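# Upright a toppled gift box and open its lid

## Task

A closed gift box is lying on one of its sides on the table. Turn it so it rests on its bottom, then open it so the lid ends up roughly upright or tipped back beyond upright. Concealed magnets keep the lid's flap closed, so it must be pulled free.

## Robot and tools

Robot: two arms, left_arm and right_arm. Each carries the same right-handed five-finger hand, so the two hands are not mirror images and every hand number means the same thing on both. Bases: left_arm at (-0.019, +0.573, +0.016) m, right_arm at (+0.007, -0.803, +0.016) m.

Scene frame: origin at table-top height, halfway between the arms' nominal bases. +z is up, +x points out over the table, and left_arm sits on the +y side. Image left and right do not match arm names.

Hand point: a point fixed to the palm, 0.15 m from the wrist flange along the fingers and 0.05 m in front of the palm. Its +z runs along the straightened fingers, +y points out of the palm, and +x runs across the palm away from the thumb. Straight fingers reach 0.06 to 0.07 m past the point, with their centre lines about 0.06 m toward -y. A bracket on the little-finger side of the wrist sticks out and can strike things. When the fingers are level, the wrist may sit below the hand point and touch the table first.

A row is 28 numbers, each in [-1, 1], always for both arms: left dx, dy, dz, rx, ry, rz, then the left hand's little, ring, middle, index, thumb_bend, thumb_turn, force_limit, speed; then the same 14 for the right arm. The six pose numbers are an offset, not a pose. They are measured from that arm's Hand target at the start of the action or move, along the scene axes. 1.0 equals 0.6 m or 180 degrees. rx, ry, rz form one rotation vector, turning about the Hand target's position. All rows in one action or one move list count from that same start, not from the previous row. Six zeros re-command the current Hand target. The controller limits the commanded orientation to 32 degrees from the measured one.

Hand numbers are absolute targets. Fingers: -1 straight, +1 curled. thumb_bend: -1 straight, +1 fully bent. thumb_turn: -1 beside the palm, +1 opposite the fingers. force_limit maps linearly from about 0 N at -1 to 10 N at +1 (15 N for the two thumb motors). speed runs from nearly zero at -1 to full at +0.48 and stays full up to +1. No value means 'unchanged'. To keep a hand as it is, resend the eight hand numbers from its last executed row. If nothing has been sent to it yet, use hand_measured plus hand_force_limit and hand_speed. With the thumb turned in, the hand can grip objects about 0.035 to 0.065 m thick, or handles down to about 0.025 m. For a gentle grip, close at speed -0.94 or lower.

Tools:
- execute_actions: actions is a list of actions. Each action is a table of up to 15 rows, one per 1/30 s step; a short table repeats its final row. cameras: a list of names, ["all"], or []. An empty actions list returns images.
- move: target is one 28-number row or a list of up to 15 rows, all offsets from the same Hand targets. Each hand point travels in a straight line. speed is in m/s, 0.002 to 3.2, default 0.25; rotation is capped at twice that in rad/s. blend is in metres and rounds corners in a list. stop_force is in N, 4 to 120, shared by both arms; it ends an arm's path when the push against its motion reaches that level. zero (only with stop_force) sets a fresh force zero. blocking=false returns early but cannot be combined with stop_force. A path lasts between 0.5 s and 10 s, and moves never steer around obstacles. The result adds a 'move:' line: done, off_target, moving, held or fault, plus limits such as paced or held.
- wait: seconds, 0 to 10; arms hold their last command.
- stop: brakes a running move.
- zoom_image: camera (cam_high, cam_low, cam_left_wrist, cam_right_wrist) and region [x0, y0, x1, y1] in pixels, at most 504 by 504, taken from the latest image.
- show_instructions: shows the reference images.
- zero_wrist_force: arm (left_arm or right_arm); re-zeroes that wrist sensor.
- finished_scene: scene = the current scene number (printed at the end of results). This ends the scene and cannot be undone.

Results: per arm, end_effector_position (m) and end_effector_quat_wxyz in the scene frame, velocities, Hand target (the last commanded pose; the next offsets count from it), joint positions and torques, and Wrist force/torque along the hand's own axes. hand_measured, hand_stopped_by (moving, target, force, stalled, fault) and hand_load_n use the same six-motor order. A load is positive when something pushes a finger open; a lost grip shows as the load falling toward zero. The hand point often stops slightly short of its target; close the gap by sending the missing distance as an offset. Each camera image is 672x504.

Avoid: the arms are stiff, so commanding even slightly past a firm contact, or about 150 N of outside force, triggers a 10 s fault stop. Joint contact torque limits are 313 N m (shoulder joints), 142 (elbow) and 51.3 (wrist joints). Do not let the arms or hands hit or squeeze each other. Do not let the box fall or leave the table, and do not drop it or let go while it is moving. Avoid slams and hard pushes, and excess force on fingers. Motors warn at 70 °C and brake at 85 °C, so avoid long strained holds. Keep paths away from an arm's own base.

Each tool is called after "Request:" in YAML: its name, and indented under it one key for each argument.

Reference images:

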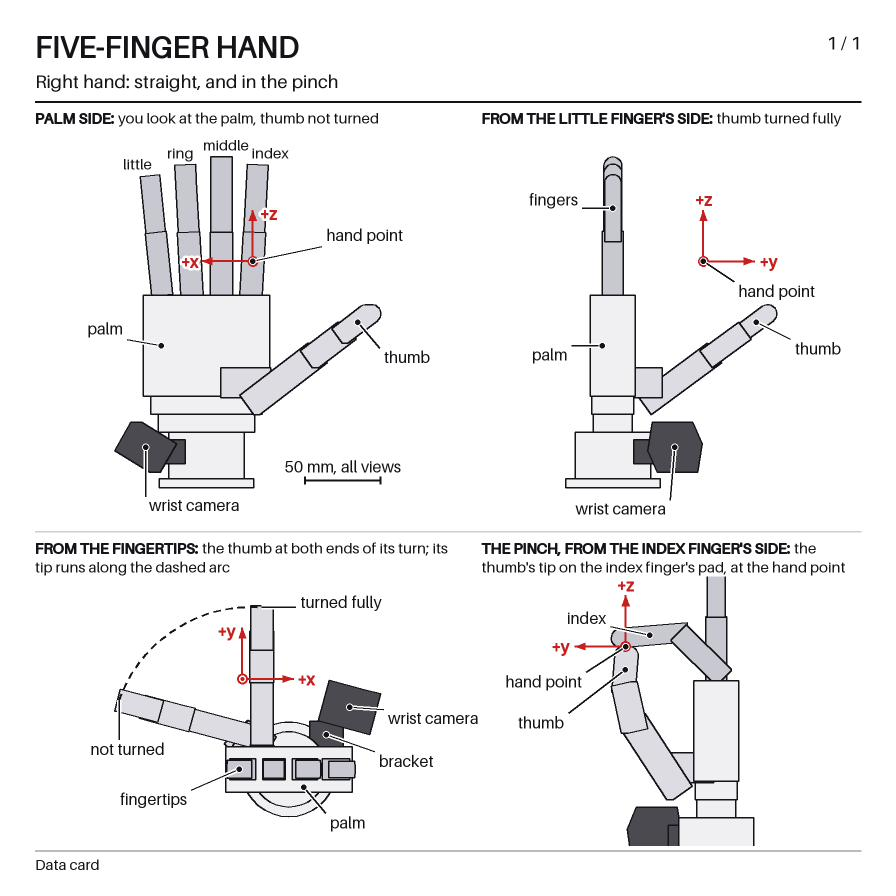

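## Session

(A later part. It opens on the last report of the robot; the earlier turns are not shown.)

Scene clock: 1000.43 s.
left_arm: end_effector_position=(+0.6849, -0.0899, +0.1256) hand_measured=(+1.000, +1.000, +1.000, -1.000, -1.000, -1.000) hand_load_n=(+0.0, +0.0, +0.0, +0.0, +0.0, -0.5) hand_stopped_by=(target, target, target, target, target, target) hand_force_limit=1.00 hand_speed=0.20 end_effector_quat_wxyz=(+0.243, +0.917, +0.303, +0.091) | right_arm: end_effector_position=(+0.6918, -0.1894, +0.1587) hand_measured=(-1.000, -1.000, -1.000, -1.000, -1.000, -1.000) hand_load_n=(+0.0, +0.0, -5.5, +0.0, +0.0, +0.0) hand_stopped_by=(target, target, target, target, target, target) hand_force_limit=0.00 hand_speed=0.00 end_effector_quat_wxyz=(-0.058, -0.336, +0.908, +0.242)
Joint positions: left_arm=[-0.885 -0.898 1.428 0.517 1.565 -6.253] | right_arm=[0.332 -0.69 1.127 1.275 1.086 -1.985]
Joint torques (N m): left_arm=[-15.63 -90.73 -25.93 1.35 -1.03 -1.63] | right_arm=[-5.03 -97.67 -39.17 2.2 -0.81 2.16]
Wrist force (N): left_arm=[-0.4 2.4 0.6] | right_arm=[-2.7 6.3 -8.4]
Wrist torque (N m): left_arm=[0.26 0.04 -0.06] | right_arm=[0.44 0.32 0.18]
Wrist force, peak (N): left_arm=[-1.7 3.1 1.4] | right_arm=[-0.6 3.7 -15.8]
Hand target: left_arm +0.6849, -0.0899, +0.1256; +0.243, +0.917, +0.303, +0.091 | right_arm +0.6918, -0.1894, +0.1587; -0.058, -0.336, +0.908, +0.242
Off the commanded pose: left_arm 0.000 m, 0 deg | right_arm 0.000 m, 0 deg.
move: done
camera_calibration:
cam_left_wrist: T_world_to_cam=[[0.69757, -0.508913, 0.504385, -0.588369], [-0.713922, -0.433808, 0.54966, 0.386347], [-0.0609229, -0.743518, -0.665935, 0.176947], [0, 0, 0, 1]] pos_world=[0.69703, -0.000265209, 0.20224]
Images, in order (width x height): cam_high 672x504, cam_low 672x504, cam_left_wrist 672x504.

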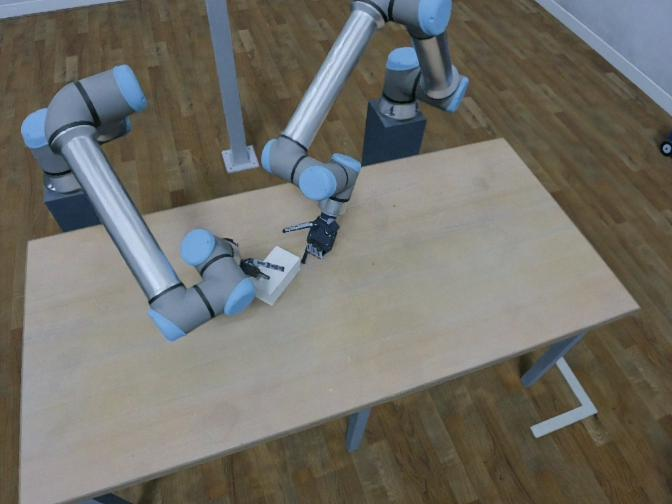

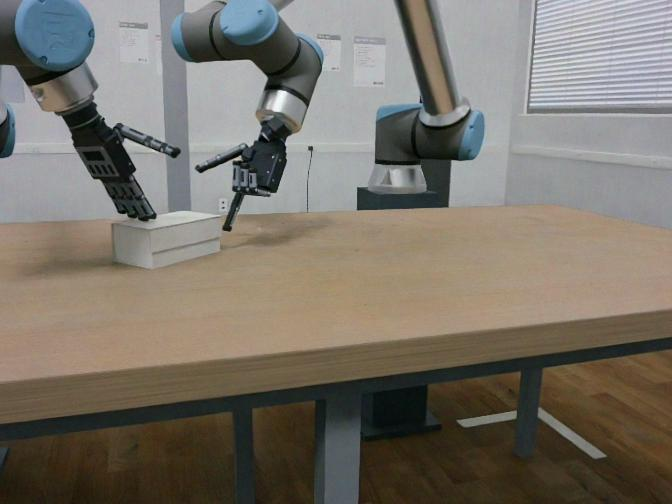

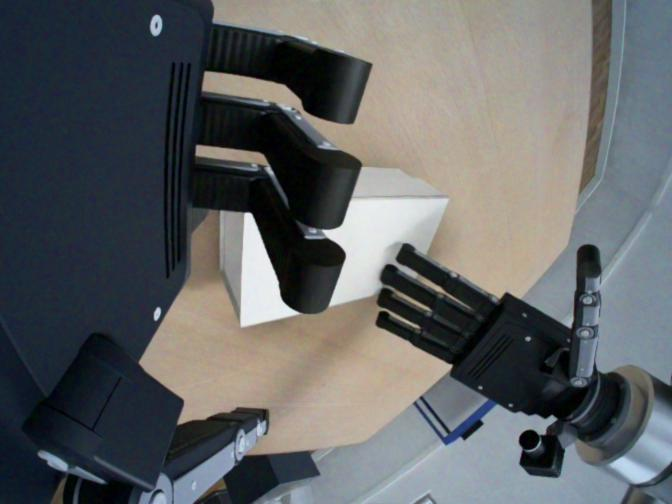

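Request:
move:
  target:
    - [-0.1,0.058,0.041,-0.104,-0.0923,0,1,1,1,-1,-1,-1,1,0.2,0,0,0.08,0,0,0,-1,-1,-1,-1,-1,-1,0,0]
    - [-0.1,0.058,0.041,-0.104,-0.0923,0,1,1,-1,-1,-1,-1,1,0.2,0.122,-0.048,0.08,0,0,0,1,1,1,-1,-1,-1,0,0]
    - [-0.0895,0.0473,-0.041,-0.104,-0.0923,0,1,1,-1,-1,-1,-1,1,0.2,0.122,-0.048,-0.072,0,0,0,1,1,1,-1,-1,-1,0,0]
  speed: 0.15
  cameras: ["all"]

Request:
zoom_image:
  camera: "cam_low"
  region: [180, 170, 280, 280]

Request:
zoom_image:
  camera: "cam_high"
  region: [270, 220, 330, 280]

Request:
zoom_image:
  camera: "cam_low"
  region: [90, 170, 190, 280]

Scene clock: 1062.20 s.
left_arm: end_effector_position=(+0.6312, -0.0615, +0.1009) hand_measured=(+1.000, +1.000, -1.000, -1.000, -1.000, -1.000) hand_load_n=(+0.0, +0.0, +0.0, +0.0, -0.5, +0.0) hand_stopped_by=(target, target, target, target, target, target) hand_force_limit=1.00 hand_speed=0.20 end_effector_quat_wxyz=(+0.429, +0.843, +0.276, +0.172) | right_arm: end_effector_position=(+0.7649, -0.2183, +0.1154) hand_measured=(+1.000, +1.000, +1.000, -1.000, -1.000, -1.000) hand_load_n=(+0.0, +0.0, +0.0, +0.0, -0.5, +0.0) hand_stopped_by=(target, target, target, target, target, target) hand_force_limit=0.00 hand_speed=0.00 end_effector_quat_wxyz=(-0.058, -0.336, +0.908, +0.242)
Joint positions: left_arm=[-0.929 -1.025 1.841 -0.205 1.51 -6.262] | right_arm=[0.277 -0.566 0.975 1.331 1.095 -2.046]
Joint torques (N m): left_arm=[11.88 -84.39 -40.17 2.14 1.91 1.9] | right_arm=[-0.63 -113.45 -44.28 7.46 0.51 0.13]
Wrist force (N): left_arm=[-0.3 2.5 1.4] | right_arm=[-1.5 1.3 -2.6]
Wrist torque (N m): left_arm=[0.18 -0.04 0.01] | right_arm=[0.31 0.18 0.02]
Wrist force, peak (N): left_arm=[-0.2 3.2 1.1] | right_arm=[-2.9 6.2 -8.7]
Hand target: left_arm +0.6312, -0.0615, +0.1010; +0.429, +0.843, +0.276, +0.172 | right_arm +0.7650, -0.2182, +0.1155; -0.058, -0.336, +0.908, +0.242
Off the commanded pose: left_arm 0.000 m, 0 deg | right_arm 0.000 m, 0 deg.
move: done
camera_calibration:
cam_left_wrist: T_world_to_cam=[[0.503317, -0.290071, 0.81396, -0.419212], [-0.858977, -0.270395, 0.434793, 0.487063], [0.0939702, -0.918012, -0.385259, 0.0415479], [0, 0, 0, 1]] pos_world=[0.625468, 0.0482399, 0.145457]
cam_right_wrist: T_world_to_cam=[[-0.744989, 0.457439, 0.485532, 0.607196], [0.665231, 0.455352, 0.591711, -0.471574], [0.0495843, 0.763809, -0.643535, 0.322248], [0, 0, 0, 1]] pos_world=[0.750081, -0.30916, 0.191601]

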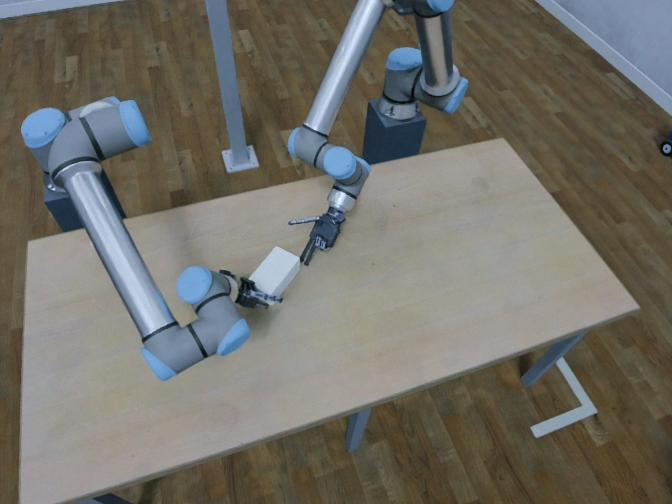

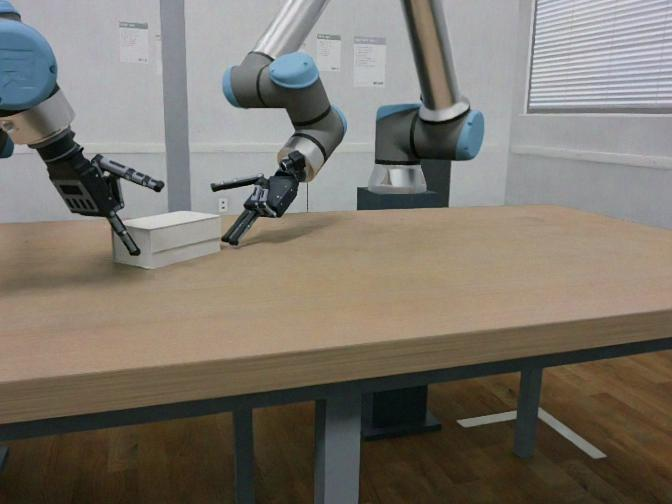

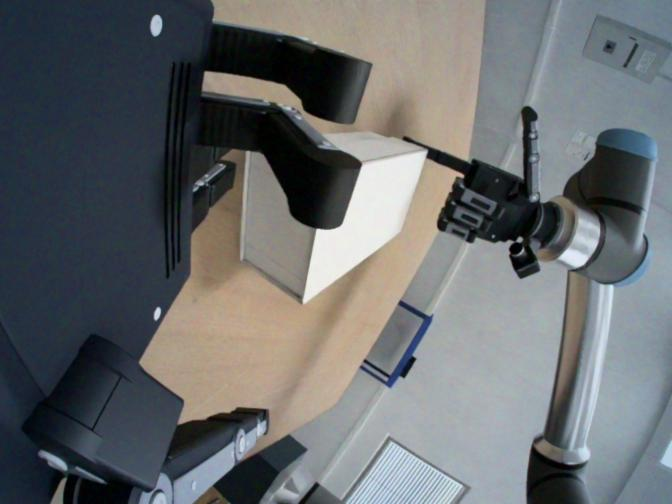

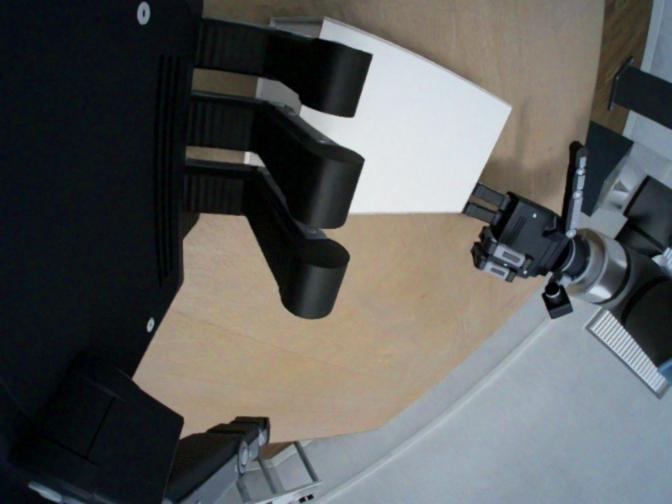

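Scaled by 4.582.

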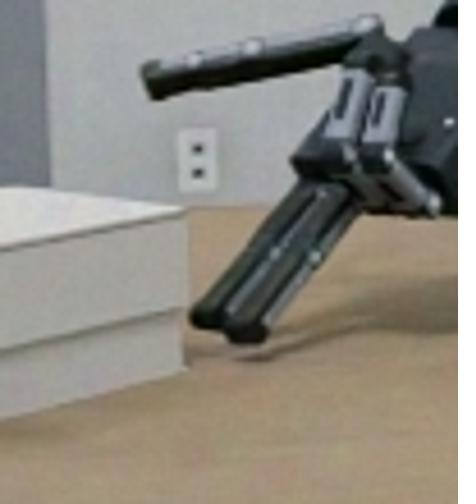

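Scaled by 8.400.

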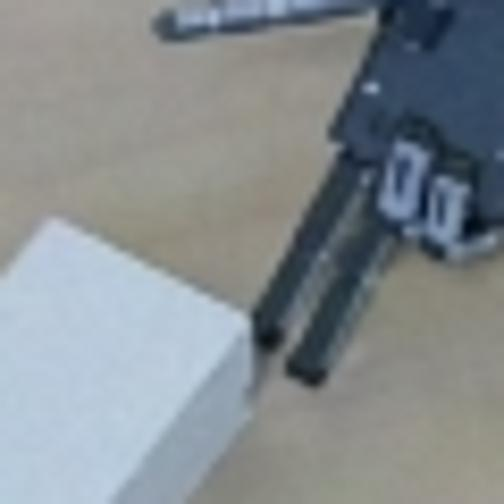

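Scaled by 4.582.

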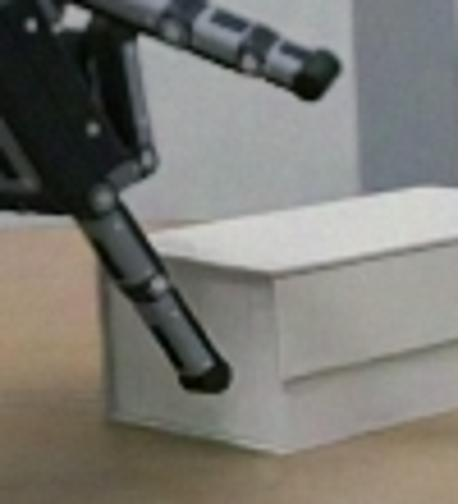

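Request:
move:
  target: [-0.0118,-0.0105,0,0,0,0,1,1,-1,-1,-1,-1,1,0.2,0,0,0,0,0,0,1,1,1,-1,-1,-1,0,0]
  speed: 0.06

Request:
move:
  target: [0.0387,-0.0436,0,0,0,0,1,1,-1,-1,-1,-1,1,0.2,-0.0442,0.0498,0,0,0,0,1,1,1,-1,-1,-1,0,0]
  speed: 0.02
  stop_force: 6

Request:
move:
  target: [0,0,0,0,0,0,1,1,-0.84,-1,-1,-1,-0.2,-0.6,0,0,0,0,0,0,1,1,1,-1,-1,-1,0,0]
  speed: 0.02
  cameras: ["cam_low","cam_high"]

Request:
zoom_image:
  camera: "cam_low"
  region: [180, 170, 280, 280]

Request:
zoom_image:
  camera: "cam_high"
  region: [270, 220, 330, 280]

Scene clock: 1073.00 s.
left_arm: end_effector_position=(+0.6240, -0.0679, +0.1010) hand_measured=(+1.000, +1.000, -1.000, -1.000, -1.000, -1.000) hand_load_n=(+0.0, +0.0, +0.0, +0.0, +0.0, +0.0) hand_stopped_by=(target, target, target, target, target, target) hand_force_limit=1.00 hand_speed=0.20 end_effector_quat_wxyz=(+0.429, +0.843, +0.276, +0.171) | right_arm: end_effector_position=(+0.7650, -0.2182, +0.1155) hand_measured=(+1.000, +1.000, +1.000, -1.000, -1.000, -1.000) hand_load_n=(+0.0, +0.0, +0.0, +0.0, +0.0, +0.0) hand_stopped_by=(target, target, target, target, target, target) hand_force_limit=0.00 hand_speed=0.00 end_effector_quat_wxyz=(-0.058, -0.336, +0.908, +0.242)
Joint positions: left_arm=[-0.944 -1.027 1.845 -0.206 1.498 -6.27] | right_arm=[0.277 -0.566 0.975 1.331 1.095 -2.046]
Joint torques (N m): left_arm=[14.48 -75.34 -22.04 -1.05 0.92 1.22] | right_arm=[8.5 -117.12 -44.58 4.27 -2.3 3.12]
Wrist force (N): left_arm=[-0.4 2.6 1.4] | right_arm=[-1.6 1.5 -2.2]
Wrist torque (N m): left_arm=[0.19 -0.03 0.22] | right_arm=[0.31 0.19 0.01]
Wrist force, peak (N): left_arm=[-0.6 2.9 1.4] | right_arm=[-1.6 1.6 -2.5]
Hand target: left_arm +0.6241, -0.0678, +0.1010; +0.429, +0.843, +0.276, +0.172 | right_arm +0.7650, -0.2182, +0.1155; -0.058, -0.336, +0.908, +0.242
Off the commanded pose: left_arm 0.000 m, 0 deg | right_arm 0.000 m, 0 deg.
move: done

Scene clock: 1075.37 s.
left_arm: end_effector_position=(+0.6369, -0.0822, +0.1009) hand_measured=(+1.000, +1.000, -1.000, -1.000, -1.000, -1.000) hand_load_n=(+0.5, +0.0, +0.0, +0.0, -0.5, +0.0) hand_stopped_by=(target, target, target, target, target, target) hand_force_limit=1.00 hand_speed=0.20 end_effector_quat_wxyz=(+0.429, +0.843, +0.276, +0.172) | right_arm: end_effector_position=(+0.7502, -0.2016, +0.1155) hand_measured=(+1.000, +1.000, +1.000, -1.000, -1.000, -1.000) hand_load_n=(+0.0, +0.0, +0.5, +0.5, +0.0, +0.0) hand_stopped_by=(target, target, target, target, target, target) hand_force_limit=0.00 hand_speed=0.00 end_effector_quat_wxyz=(-0.058, -0.336, +0.908, +0.242)
Joint positions: left_arm=[-0.941 -1.004 1.803 -0.187 1.501 -6.268] | right_arm=[0.299 -0.577 0.993 1.312 1.091 -2.022]
Joint torques (N m): left_arm=[-16.22 -82.11 -20.81 -1.09 -1.2 -1.27] | right_arm=[-1.15 -81.78 -42.92 7.69 0.23 -3.01]
Wrist force (N): left_arm=[-0.4 1.9 -3.8] | right_arm=[-1.8 -3.1 -5.5]
Wrist torque (N m): left_arm=[0.54 0.06 -0.01] | right_arm=[0.81 0.14 0.16]
Wrist force, peak (N): left_arm=[-1.1 -0.2 -12.8] | right_arm=[-2.1 -9.3 -9.7]
Hand target: left_arm +0.6369, -0.0822, +0.1009; +0.429, +0.843, +0.276, +0.172 (not the last commanded pose) | right_arm +0.7502, -0.2017, +0.1155; -0.058, -0.336, +0.908, +0.242 (not the last commanded pose)
Off the commanded pose: left_arm 0.016 m, 0 deg | right_arm 0.018 m, 0 deg.
move: contact (left_arm, right_arm)

Scene clock: 1075.87 s.
left_arm: end_effector_position=(+0.6369, -0.0821, +0.1009) hand_measured=(+1.000, +1.000, -0.970, -1.000, -1.000, -1.000) hand_load_n=(+0.0, +0.0, +9.5, +0.0, +0.0, +0.0) hand_stopped_by=(target, target, force, target, target, target) hand_force_limit=-0.20 hand_speed=-0.60 end_effector_quat_wxyz=(+0.429, +0.843, +0.276, +0.171) | right_arm: end_effector_position=(+0.7503, -0.2017, +0.1155) hand_measured=(+1.000, +1.000, +1.000, -1.000, -1.000, -1.000) hand_load_n=(+0.0, +0.0, +0.0, +1.5, +0.0, +0.0) hand_stopped_by=(target, target, target, target, target, target) hand_force_limit=0.00 hand_speed=0.00 end_effector_quat_wxyz=(-0.058, -0.336, +0.908, +0.242)
Joint positions: left_arm=[-0.941 -1.004 1.803 -0.187 1.501 -6.268] | right_arm=[0.299 -0.577 0.993 1.312 1.091 -2.022]
Joint torques (N m): left_arm=[-15.3 -81.09 -42.63 -0.75 -1.09 -1.14] | right_arm=[7.52 -82.03 -38.66 7.61 -2.77 -2.87]
Wrist force (N): left_arm=[-1.0 -3.9 -5.7] | right_arm=[-1.7 -6.7 -8.1]
Wrist torque (N m): left_arm=[1.08 0.00 -0.13] | right_arm=[1.08 0.07 0.18]
Wrist force, peak (N): left_arm=[-1.3 -5.1 -6.8] | right_arm=[-1.7 -7.7 -8.9]
Hand target: left_arm +0.6369, -0.0822, +0.1009; +0.429, +0.843, +0.276, +0.172 | right_arm +0.7502, -0.2017, +0.1155; -0.058, -0.336, +0.908, +0.242
Off the commanded pose: left_arm 0.000 m, 0 deg | right_arm 0.000 m, 0 deg.
move: done
Images, in order (width x height): cam_high 672x504, cam_low 672x504.

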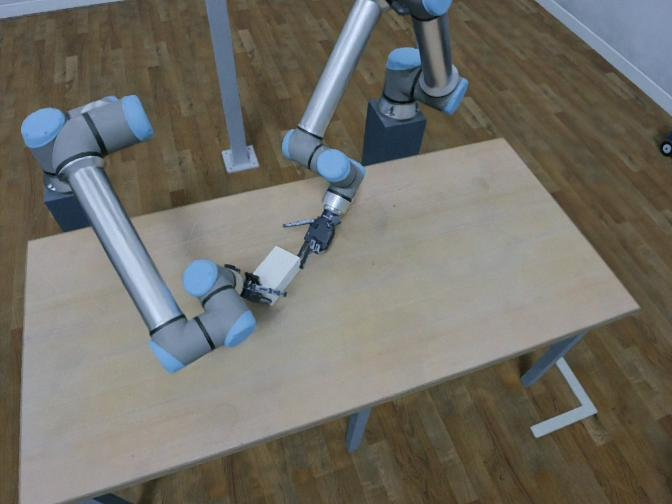

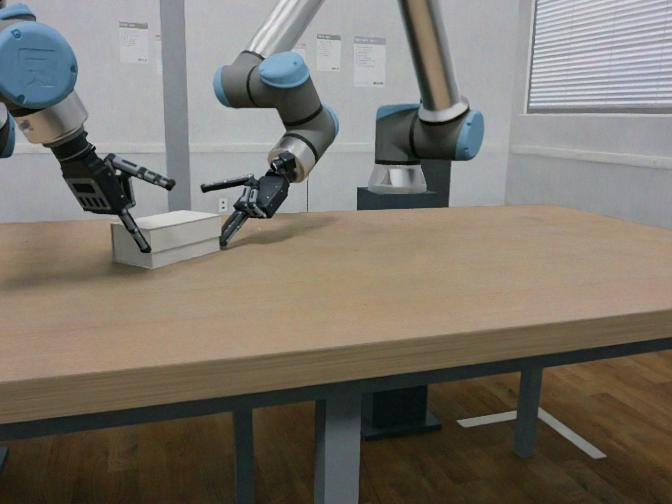

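Scaled by 4.582.

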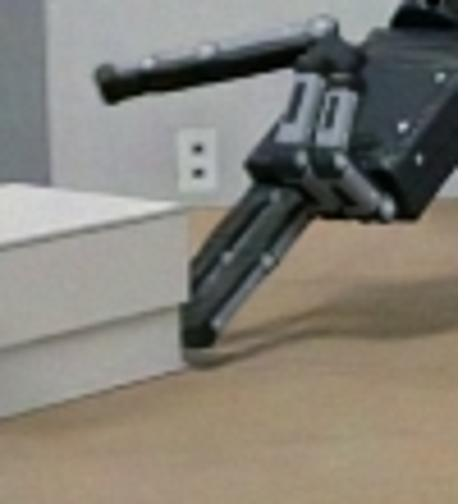

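Scaled by 8.400.

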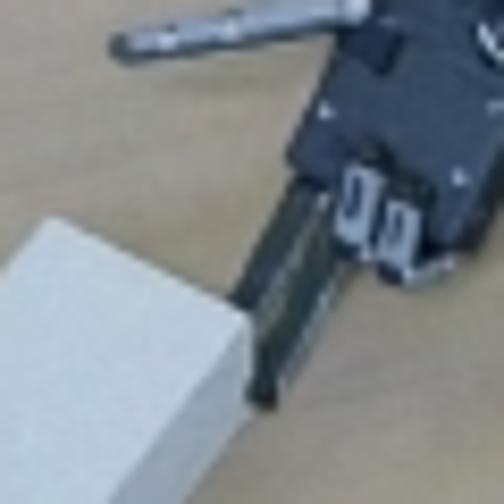

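Request:
move:
  target:
    - [0,0,0,0,0,0,1,1,-1,-1,-1,-1,0,0.2,0,0,0,0,0,0,1,1,1,-1,-1,-1,0,0]
    - [-0.0077,0.0087,0,0,0,0,1,1,-1,-1,-1,-1,0,0.2,0,0,0,0,0,0,1,1,1,-1,-1,-1,0,0]
    - [-0.0046,0.0115,0,0,0,0,1,1,-1,-1,-1,-1,0,0.2,0,0,0,0,0,0,1,1,1,-1,-1,-1,0,0]
  speed: 0.05

Request:
move:
  target: [0.0276,-0.0311,0,0,0,0,1,1,-1,-1,-1,-1,0,0.2,0,0,0,0,0,0,1,1,1,-1,-1,-1,0,0]
  speed: 0.02
  stop_force: 8

Request:
move:
  target: [0,0,0,0,0,0,1,1,-0.84,-1,-1,-1,-0.2,-0.6,0,0,0,0,0,0,1,1,1,-1,-1,-1,0,0]
  speed: 0.02
  cameras: ["cam_low","cam_high"]

Request:
zoom_image:
  camera: "cam_low"
  region: [180, 170, 280, 280]

Scene clock: 1083.73 s.
left_arm: end_effector_position=(+0.6342, -0.0752, +0.1010) hand_measured=(+1.000, +1.000, -1.000, -1.000, -1.000, -1.000) hand_load_n=(+0.0, +0.0, +0.0, +0.0, +0.0, +0.0) hand_stopped_by=(target, target, target, target, target, target) hand_force_limit=0.00 hand_speed=0.20 end_effector_quat_wxyz=(+0.429, +0.843, +0.276, +0.171) | right_arm: end_effector_position=(+0.7502, -0.2016, +0.1155) hand_measured=(+1.000, +1.000, +1.000, -1.000, -1.000, -1.000) hand_load_n=(+0.0, +0.0, +0.0, +0.0, +0.0, +0.0) hand_stopped_by=(target, target, target, target, target, target) hand_force_limit=0.00 hand_speed=0.00 end_effector_quat_wxyz=(-0.058, -0.336, +0.908, +0.242)
Joint positions: left_arm=[-0.938 -1.012 1.817 -0.194 1.503 -6.267] | right_arm=[0.299 -0.577 0.993 1.312 1.091 -2.022]
Joint torques (N m): left_arm=[-14.12 -59.88 -41.48 2.76 -0.65 -0.24] | right_arm=[-5.6 -82.01 -32.37 6.02 0.61 -2.29]
Wrist force (N): left_arm=[-0.5 2.8 1.4] | right_arm=[-0.9 2.0 -2.4]
Wrist torque (N m): left_arm=[0.22 -0.02 0.01] | right_arm=[0.46 0.08 0.19]
Wrist force, peak (N): left_arm=[-1.3 -4.7 -6.4] | right_arm=[-1.9 -7.1 -8.5]
Hand target: left_arm +0.6342, -0.0753, +0.1009; +0.429, +0.843, +0.276, +0.172 | right_arm +0.7502, -0.2017, +0.1155; -0.058, -0.336, +0.908, +0.242
Off the commanded pose: left_arm 0.000 m, 0 deg | right_arm 0.000 m, 0 deg.
move: done

Scene clock: 1085.30 s.
left_arm: end_effector_position=(+0.6393, -0.0811, +0.1009) hand_measured=(+1.000, +1.000, -1.000, -1.000, -1.000, -1.000) hand_load_n=(+0.0, +0.0, +0.5, +0.0, +0.0, +0.0) hand_stopped_by=(target, target, target, target, target, target) hand_force_limit=0.00 hand_speed=0.20 end_effector_quat_wxyz=(+0.429, +0.843, +0.276, +0.171) | right_arm: end_effector_position=(+0.7502, -0.2017, +0.1155) hand_measured=(+1.000, +1.000, +1.000, -1.000, -1.000, -1.000) hand_load_n=(+0.0, +0.0, +0.0, +1.0, +0.0, +0.0) hand_stopped_by=(target, target, target, target, target, target) hand_force_limit=0.00 hand_speed=0.00 end_effector_quat_wxyz=(-0.058, -0.336, +0.908, +0.242)
Joint positions: left_arm=[-0.937 -1.003 1.8 -0.186 1.504 -6.266] | right_arm=[0.299 -0.577 0.993 1.312 1.091 -2.022]
Joint torques (N m): left_arm=[-16.12 -82.09 -22.51 -2.4 -1.16 -1.23] | right_arm=[17.67 -83.9 -35.41 4.26 -3.68 -0.82]
Wrist force (N): left_arm=[-0.5 1.2 -5.0] | right_arm=[-1.2 -4.5 -6.2]
Wrist torque (N m): left_arm=[0.69 0.07 -0.02] | right_arm=[0.92 0.03 0.21]
Wrist force, peak (N): left_arm=[-0.9 -0.5 -9.7] | right_arm=[-1.2 -7.5 -8.3]
Hand target: left_arm +0.6393, -0.0811, +0.1009; +0.429, +0.843, +0.276, +0.171 (not the last commanded pose) | right_arm +0.7502, -0.2017, +0.1155; -0.058, -0.336, +0.908, +0.242
Off the commanded pose: left_arm 0.017 m, 0 deg | right_arm 0.000 m, 0 deg.
move: contact (left_arm)

Scene clock: 1085.80 s.
left_arm: end_effector_position=(+0.6392, -0.0810, +0.1008) hand_measured=(+1.000, +1.000, -0.970, -1.000, -1.000, -1.000) hand_load_n=(+0.0, +0.0, +10.5, +0.0, +0.0, +0.0) hand_stopped_by=(target, target, force, target, target, target) hand_force_limit=-0.20 hand_speed=-0.60 end_effector_quat_wxyz=(+0.429, +0.843, +0.276, +0.171) | right_arm: end_effector_position=(+0.7502, -0.2017, +0.1155) hand_measured=(+1.000, +1.000, +1.000, -1.000, -1.000, -1.000) hand_load_n=(+0.0, +0.0, +0.0, +1.0, +0.0, +0.0) hand_stopped_by=(target, target, target, target, target, target) hand_force_limit=0.00 hand_speed=0.00 end_effector_quat_wxyz=(-0.058, -0.336, +0.908, +0.242)
Joint positions: left_arm=[-0.937 -1.003 1.801 -0.186 1.504 -6.266] | right_arm=[0.299 -0.577 0.993 1.312 1.091 -2.022]
Joint torques (N m): left_arm=[-15.54 -81.13 -43.6 -2.34 -0.95 -1.26] | right_arm=[17.15 -84.47 -36.6 4.23 -3.91 -0.61]
Wrist force (N): left_arm=[-1.5 -4.8 -6.3] | right_arm=[-1.2 -6.8 -8.7]
Wrist torque (N m): left_arm=[1.15 0.07 -0.17] | right_arm=[1.28 -0.02 0.25]
Wrist force, peak (N): left_arm=[-1.4 -5.7 -7.5] | right_arm=[-1.2 -8.0 -9.4]
Hand target: left_arm +0.6393, -0.0811, +0.1009; +0.429, +0.843, +0.276, +0.171 | right_arm +0.7502, -0.2017, +0.1155; -0.058, -0.336, +0.908, +0.242
Off the commanded pose: left_arm 0.000 m, 0 deg | right_arm 0.000 m, 0 deg.
move: done
Images, in order (width x height): cam_high 672x504, cam_low 672x504.

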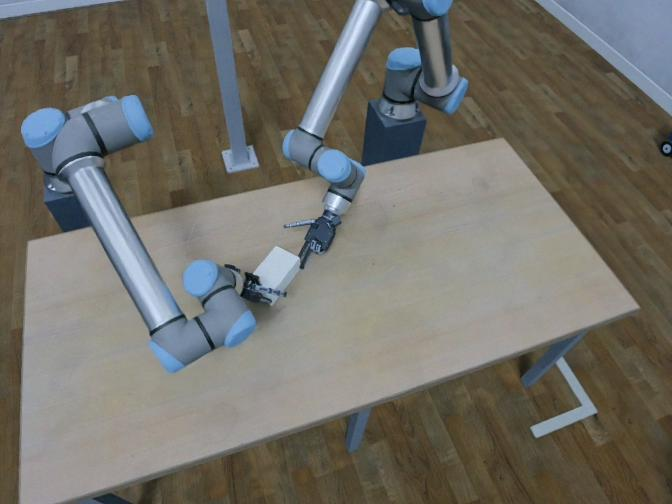

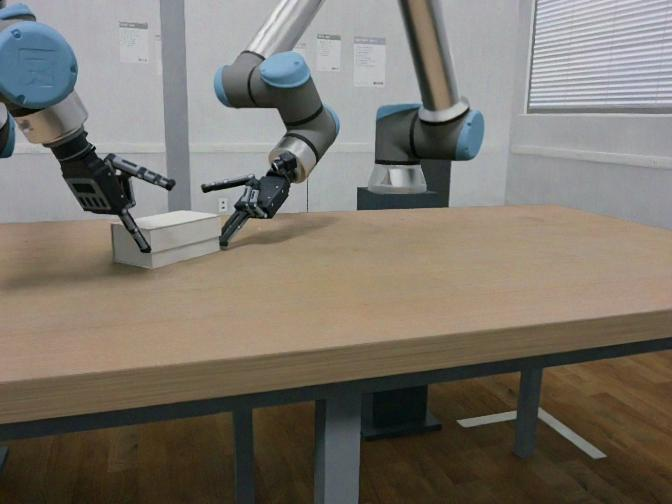

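Scaled by 4.582.

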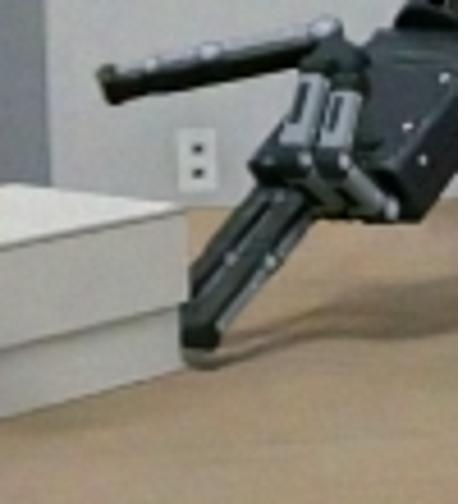

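Request:
move:
  target:
    - [0,0,0,0,0,0,1,1,-1,-1,-1,-1,0,0.2,0,0,0,0,0,0,1,1,1,-1,-1,-1,0,0]
    - [-0.0077,0.0087,0,0,0,0,1,1,-1,-1,-1,-1,0,0.2,0,0,0,0,0,0,1,1,1,-1,-1,-1,0,0]
    - [-0.0052,0.0109,0,0,0,0,1,1,-1,-1,-1,-1,0,0.2,0,0,0,0,0,0,1,1,1,-1,-1,-1,0,0]
  speed: 0.05

Request:
move:
  target: [0.0276,-0.0311,0,0,0,0,1,1,-1,-1,-1,-1,0,0.2,0,0,0,0,0,0,1,1,1,-1,-1,-1,0,0]
  speed: 0.02
  stop_force: 8

Request:
move:
  target: [0,0,0,0,0,0,1,1,-0.84,-1,-1,-1,-0.2,-0.6,0,0,0,0,0,0,1,1,1,-1,-1,-1,0,0]
  speed: 0.02
  cameras: ["cam_low","cam_high"]

Request:
zoom_image:
  camera: "cam_low"
  region: [180, 170, 280, 280]

Scene clock: 1093.87 s.
left_arm: end_effector_position=(+0.6361, -0.0745, +0.1009) hand_measured=(+1.000, +1.000, -1.000, -1.000, -1.000, -1.000) hand_load_n=(+0.0, +0.0, +0.0, +0.0, +0.0, +0.0) hand_stopped_by=(target, target, target, target, target, target) hand_force_limit=0.00 hand_speed=0.20 end_effector_quat_wxyz=(+0.429, +0.843, +0.276, +0.171) | right_arm: end_effector_position=(+0.7502, -0.2016, +0.1155) hand_measured=(+1.000, +1.000, +1.000, -1.000, -1.000, -1.000) hand_load_n=(+0.5, +0.0, +0.0, +0.0, +0.0, +0.0) hand_stopped_by=(target, target, target, target, target, target) hand_force_limit=0.00 hand_speed=0.00 end_effector_quat_wxyz=(-0.058, -0.336, +0.908, +0.242)
Joint positions: left_arm=[-0.935 -1.011 1.815 -0.193 1.506 -6.265] | right_arm=[0.299 -0.577 0.993 1.312 1.091 -2.022]
Joint torques (N m): left_arm=[-12.84 -60.13 -42 2.77 -0.48 0.27] | right_arm=[2.62 -87.81 -41.43 4.41 0.97 2.09]
Wrist force (N): left_arm=[-0.4 2.6 1.2] | right_arm=[-0.8 2.2 -2.4]
Wrist torque (N m): left_arm=[0.20 -0.03 0.00] | right_arm=[0.48 0.06 0.20]
Wrist force, peak (N): left_arm=[-1.1 -5.2 -7.0] | right_arm=[-1.2 -7.4 -9.4]
Hand target: left_arm +0.6361, -0.0745, +0.1009; +0.429, +0.843, +0.276, +0.171 | right_arm +0.7502, -0.2017, +0.1155; -0.058, -0.336, +0.908, +0.242
Off the commanded pose: left_arm 0.000 m, 0 deg | right_arm 0.000 m, 0 deg.
move: done

Scene clock: 1095.63 s.
left_arm: end_effector_position=(+0.6436, -0.0829, +0.1009) hand_measured=(+1.000, +1.000, -1.000, -1.000, -1.000, -1.000) hand_load_n=(+0.0, +0.0, +0.0, +0.0, +0.0, +0.0) hand_stopped_by=(target, target, target, target, target, target) hand_force_limit=0.00 hand_speed=0.20 end_effector_quat_wxyz=(+0.429, +0.843, +0.276, +0.171) | right_arm: end_effector_position=(+0.7503, -0.2017, +0.1155) hand_measured=(+1.000, +1.000, +1.000, -1.000, -1.000, -1.000) hand_load_n=(+0.0, +0.0, +0.0, +1.0, +0.0, +0.0) hand_stopped_by=(target, target, target, target, target, target) hand_force_limit=0.00 hand_speed=0.00 end_effector_quat_wxyz=(-0.058, -0.336, +0.908, +0.242)
Joint positions: left_arm=[-0.933 -0.997 1.79 -0.181 1.507 -6.264] | right_arm=[0.299 -0.577 0.993 1.312 1.091 -2.022]
Joint torques (N m): left_arm=[-16 -80.79 -20.99 -2.03 -1.31 -1.36] | right_arm=[16.41 -88.81 -41.19 4.64 -3.53 2.24]
Wrist force (N): left_arm=[-0.8 2.0 -3.6] | right_arm=[-1.3 -2.6 -5.0]
Wrist torque (N m): left_arm=[0.50 -0.03 -0.02] | right_arm=[0.86 -0.01 0.21]
Wrist force, peak (N): left_arm=[-1.4 1.0 -9.6] | right_arm=[-1.7 -6.8 -7.7]
Hand target: left_arm +0.6436, -0.0829, +0.1009; +0.429, +0.843, +0.276, +0.171 (not the last commanded pose) | right_arm +0.7502, -0.2017, +0.1155; -0.058, -0.336, +0.908, +0.242
Off the commanded pose: left_arm 0.014 m, 0 deg | right_arm 0.000 m, 0 deg.
move: contact (left_arm)

Scene clock: 1096.13 s.
left_arm: end_effector_position=(+0.6435, -0.0829, +0.1008) hand_measured=(+1.000, +1.000, -0.894, -1.000, -1.000, -1.000) hand_load_n=(+0.0, +0.0, +4.0, +0.0, +0.0, +0.0) hand_stopped_by=(target, target, force, target, target, target) hand_force_limit=-0.20 hand_speed=-0.60 end_effector_quat_wxyz=(+0.429, +0.843, +0.276, +0.171) | right_arm: end_effector_position=(+0.7503, -0.2017, +0.1155) hand_measured=(+1.000, +1.000, +1.000, -1.000, -1.000, -1.000) hand_load_n=(+0.0, +0.0, +0.0, +1.0, +0.0, +0.0) hand_stopped_by=(target, target, target, target, target, target) hand_force_limit=0.00 hand_speed=0.00 end_effector_quat_wxyz=(-0.058, -0.336, +0.908, +0.242)
Joint positions: left_arm=[-0.933 -0.997 1.791 -0.181 1.507 -6.264] | right_arm=[0.299 -0.577 0.993 1.312 1.091 -2.022]
Joint torques (N m): left_arm=[-15.23 -81.78 -32.54 -1.78 -1.37 -1.31] | right_arm=[17.72 -88.13 -41.6 4.29 -3.62 2.01]
Wrist force (N): left_arm=[-1.1 -2.3 -4.0] | right_arm=[-1.0 -3.8 -7.2]
Wrist torque (N m): left_arm=[0.78 -0.06 -0.08] | right_arm=[1.07 -0.03 0.24]
Wrist force, peak (N): left_arm=[-1.3 -2.5 -4.8] | right_arm=[-1.1 -4.2 -7.5]
Hand target: left_arm +0.6436, -0.0829, +0.1009; +0.429, +0.843, +0.276, +0.171 | right_arm +0.7502, -0.2017, +0.1155; -0.058, -0.336, +0.908, +0.242
Off the commanded pose: left_arm 0.000 m, 0 deg | right_arm 0.000 m, 0 deg.
move: done
Images, in order (width x height): cam_high 672x504, cam_low 672x504.

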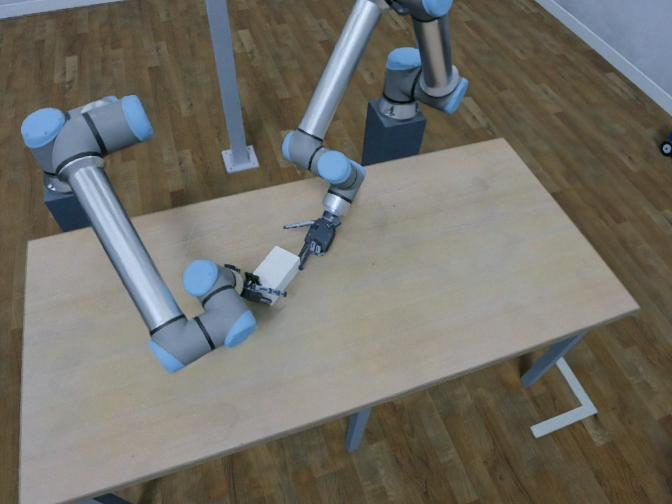

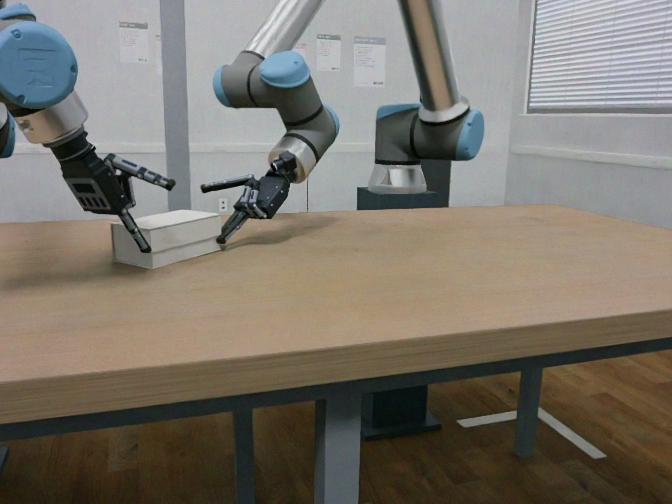

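Scaled by 4.582.

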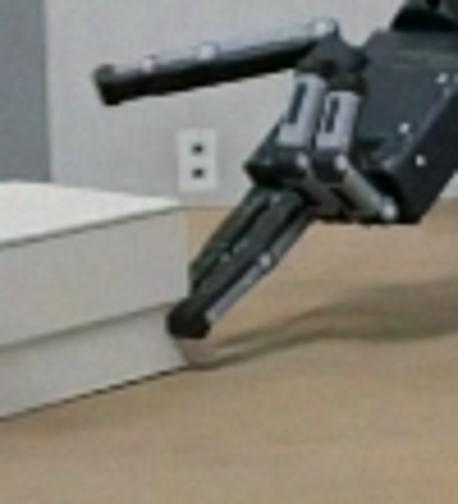

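Request:
move:
  target:
    - [0.0022,-0.0025,0,0,0,0,1,1,-0.84,-1,-1,-1,-0.2,-0.6,0,0,0,0,0,0,1,1,1,-1,-1,-1,0,0]
    - [0.0022,-0.0025,0,0,0,0,1,1,-0.5,-1,-1,-1,1,-0.3,0,0,0,0,0,0,1,1,1,-1,-1,-1,0,0]
  speed: 0.015
  cameras: ["cam_low","cam_high"]

Request:
zoom_image:
  camera: "cam_low"
  region: [180, 170, 280, 280]

Scene clock: 1102.23 s.
left_arm: end_effector_position=(+0.6449, -0.0844, +0.1008) hand_measured=(+1.000, +1.000, -0.856, -1.000, -1.000, -1.000) hand_load_n=(+0.0, +0.0, +14.5, -0.5, +0.0, +0.0) hand_stopped_by=(target, target, force, target, target, target) hand_force_limit=1.00 hand_speed=-0.30 end_effector_quat_wxyz=(+0.429, +0.843, +0.276, +0.171) | right_arm: end_effector_position=(+0.7503, -0.2016, +0.1155) hand_measured=(+1.000, +1.000, +1.000, -1.000, -1.000, -1.000) hand_load_n=(+0.0, +0.0, +0.0, +3.0, +0.0, +0.5) hand_stopped_by=(target, target, target, target, target, target) hand_force_limit=0.00 hand_speed=0.00 end_effector_quat_wxyz=(-0.058, -0.336, +0.908, +0.242)
Joint positions: left_arm=[-0.933 -0.995 1.786 -0.179 1.507 -6.264] | right_arm=[0.299 -0.577 0.993 1.312 1.091 -2.022]
Joint torques (N m): left_arm=[13.85 -83.52 -50.82 -7.58 0.66 1.98] | right_arm=[17.74 -91.38 -32.67 4.67 -3.43 2.06]
Wrist force (N): left_arm=[-2.4 -12.5 -17.8] | right_arm=[-1.9 -16.5 -19.1]
Wrist torque (N m): left_arm=[2.03 -0.07 -0.32] | right_arm=[2.39 -0.17 0.29]
Wrist force, peak (N): left_arm=[-2.4 -12.6 -18.4] | right_arm=[-2.1 -16.6 -19.4]
Hand target: left_arm +0.6449, -0.0844, +0.1009; +0.429, +0.843, +0.276, +0.171 | right_arm +0.7502, -0.2017, +0.1155; -0.058, -0.336, +0.908, +0.242
Off the commanded pose: left_arm 0.000 m, 0 deg | right_arm 0.000 m, 0 deg.
move: done
Images, in order (width x height): cam_high 672x504, cam_low 672x504.

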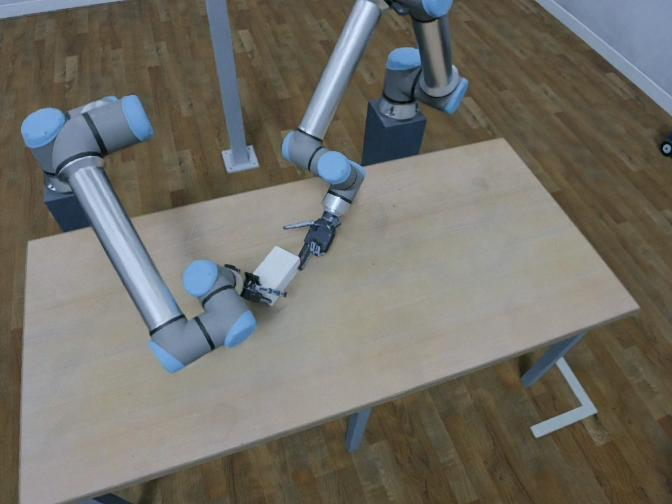

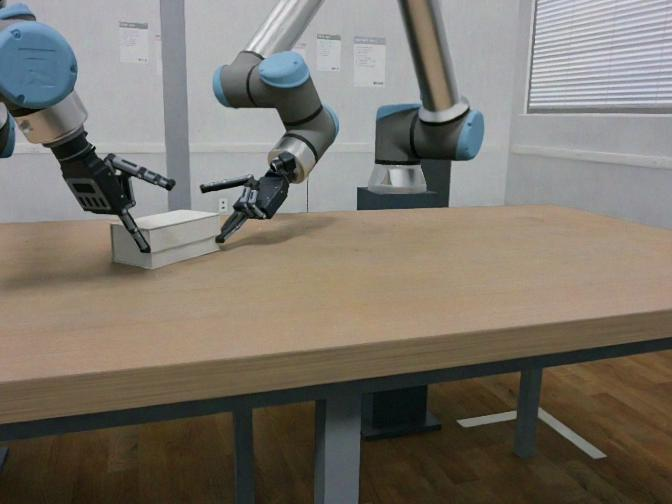

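Scaled by 4.582.

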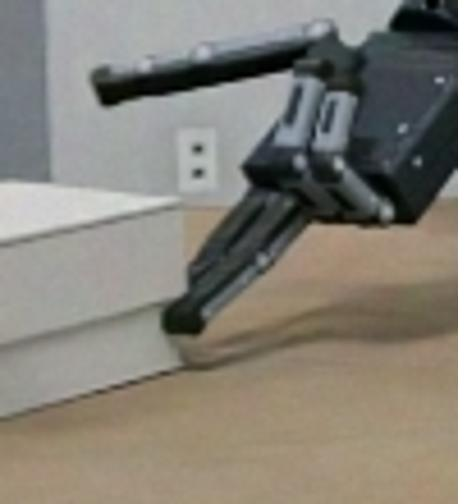

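Request:
move:
  target: [-0.0184,-0.0163,-0.0022,0.0368,-0.0415,0,1,1,-0.5,-1,-1,-1,1,-0.3,0,0,0,0,0,0,1,1,1,-1,-1,-1,0,-0.3]
  speed: 0.03
  cameras: ["all"]

Scene clock: 1123.33 s.
left_arm: end_effector_position=(+0.6338, -0.0943, +0.0996) hand_measured=(+1.000, +1.000, -0.856, -1.000, -1.000, -1.000) hand_load_n=(+0.0, +0.0, +15.5, -0.5, +0.0, +0.0) hand_stopped_by=(target, target, force, target, target, target) hand_force_limit=1.00 hand_speed=-0.30 end_effector_quat_wxyz=(+0.397, +0.853, +0.237, +0.242) | right_arm: end_effector_position=(+0.7502, -0.2017, +0.1155) hand_measured=(+1.000, +1.000, +1.000, -1.000, -1.000, -1.000) hand_load_n=(+0.0, +0.0, +0.0, +3.0, +0.0, +0.0) hand_stopped_by=(target, target, target, target, target, target) hand_force_limit=0.00 hand_speed=-0.30 end_effector_quat_wxyz=(-0.058, -0.336, +0.908, +0.242)
Joint positions: left_arm=[-0.983 -1.004 1.793 -0.169 1.366 -6.15] | right_arm=[0.299 -0.577 0.993 1.312 1.091 -2.022]
Joint torques (N m): left_arm=[9.93 -85.23 -39.69 -4.45 0.29 -1.51] | right_arm=[20.92 -96.52 -23.14 6.1 -3.28 1.85]
Wrist force (N): left_arm=[-2.7 -12.9 -19.1] | right_arm=[-2.4 -17.3 -19.4]
Wrist torque (N m): left_arm=[2.14 -0.17 -0.39] | right_arm=[2.44 -0.20 0.27]
Wrist force, peak (N): left_arm=[-3.0 -12.9 -19.1] | right_arm=[-2.3 -17.4 -19.6]
Hand target: left_arm +0.6338, -0.0942, +0.0996; +0.397, +0.853, +0.237, +0.242 | right_arm +0.7502, -0.2017, +0.1155; -0.058, -0.336, +0.908, +0.242
Off the commanded pose: left_arm 0.000 m, 0 deg | right_arm 0.000 m, 0 deg.
move: done
camera_calibration:
cam_left_wrist: T_world_to_cam=[[0.395506, -0.385909, 0.833456, -0.371556], [-0.906142, -0.312091, 0.285493, 0.52169], [0.14994, -0.868144, -0.473122, -0.0113319], [0, 0, 0, 1]] pos_world=[0.621377, 0.00959058, 0.155376]
cam_right_wrist: T_world_to_cam=[[-0.745066, 0.457442, 0.48541, 0.588609], [0.665137, 0.455356, 0.591814, -0.469295], [0.0496861, 0.763805, -0.643532, 0.31029], [0, 0, 0, 1]] pos_world=[0.735281, -0.29256, 0.1917]

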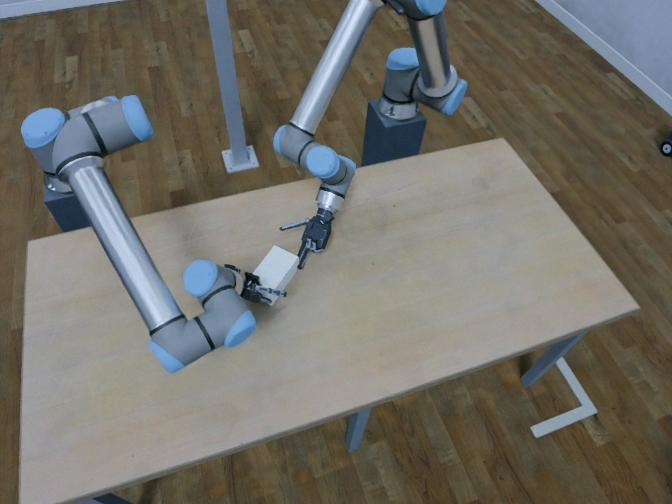

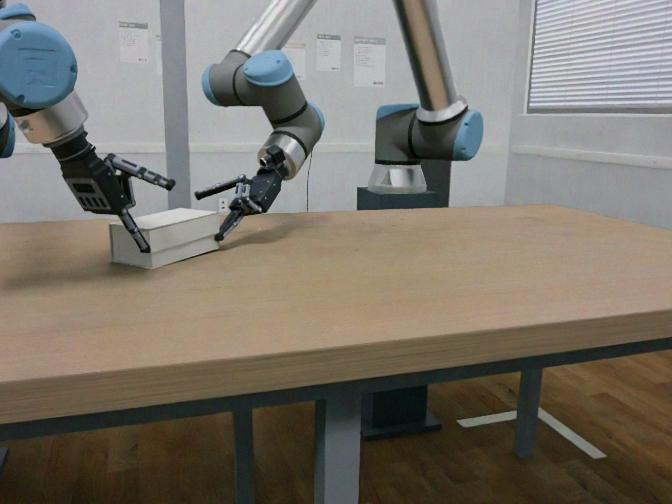

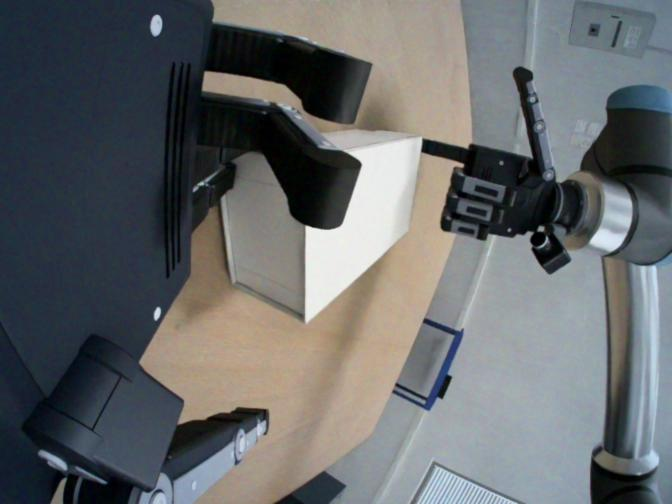

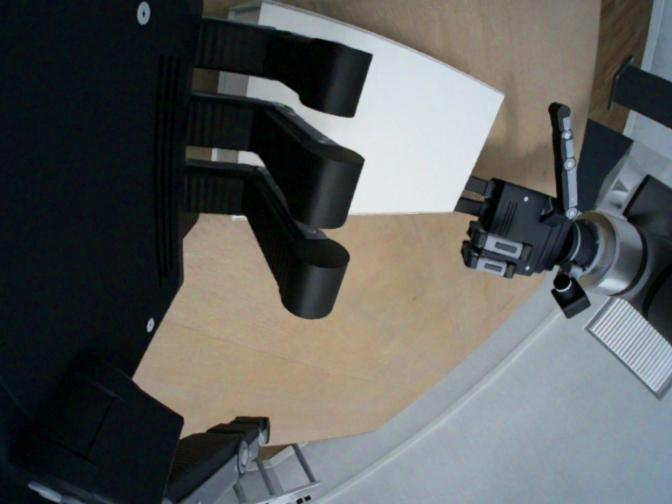

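Request:
zoom_image:
  camera: "cam_low"
  region: [90, 140, 290, 290]

Request:
zoom_image:
  camera: "cam_left_wrist"
  region: [160, 60, 460, 340]

Request:
zoom_image:
  camera: "cam_right_wrist"
  region: [160, 0, 540, 250]

Scaled by 2.520.

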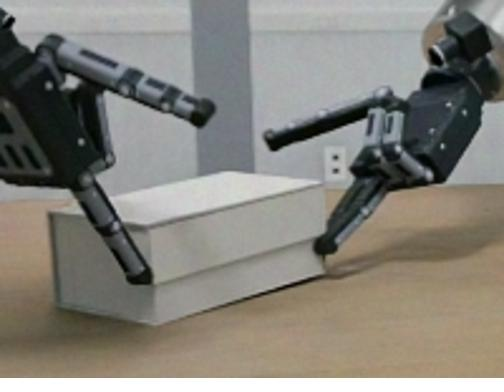

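Scaled by 1.680 from the camera's 672x504 image, which has a finer 960x720 frame.

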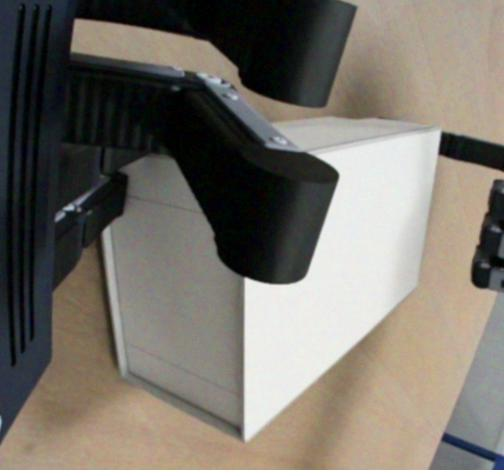

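Scaled by 1.326 from the camera's 672x504 image, which has a finer 960x720 frame.

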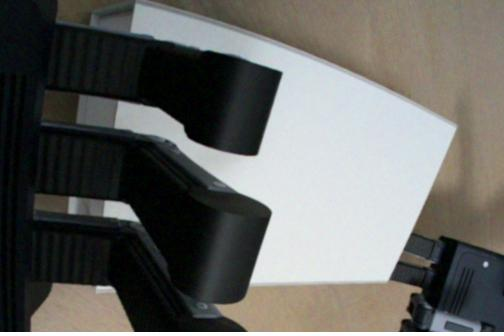

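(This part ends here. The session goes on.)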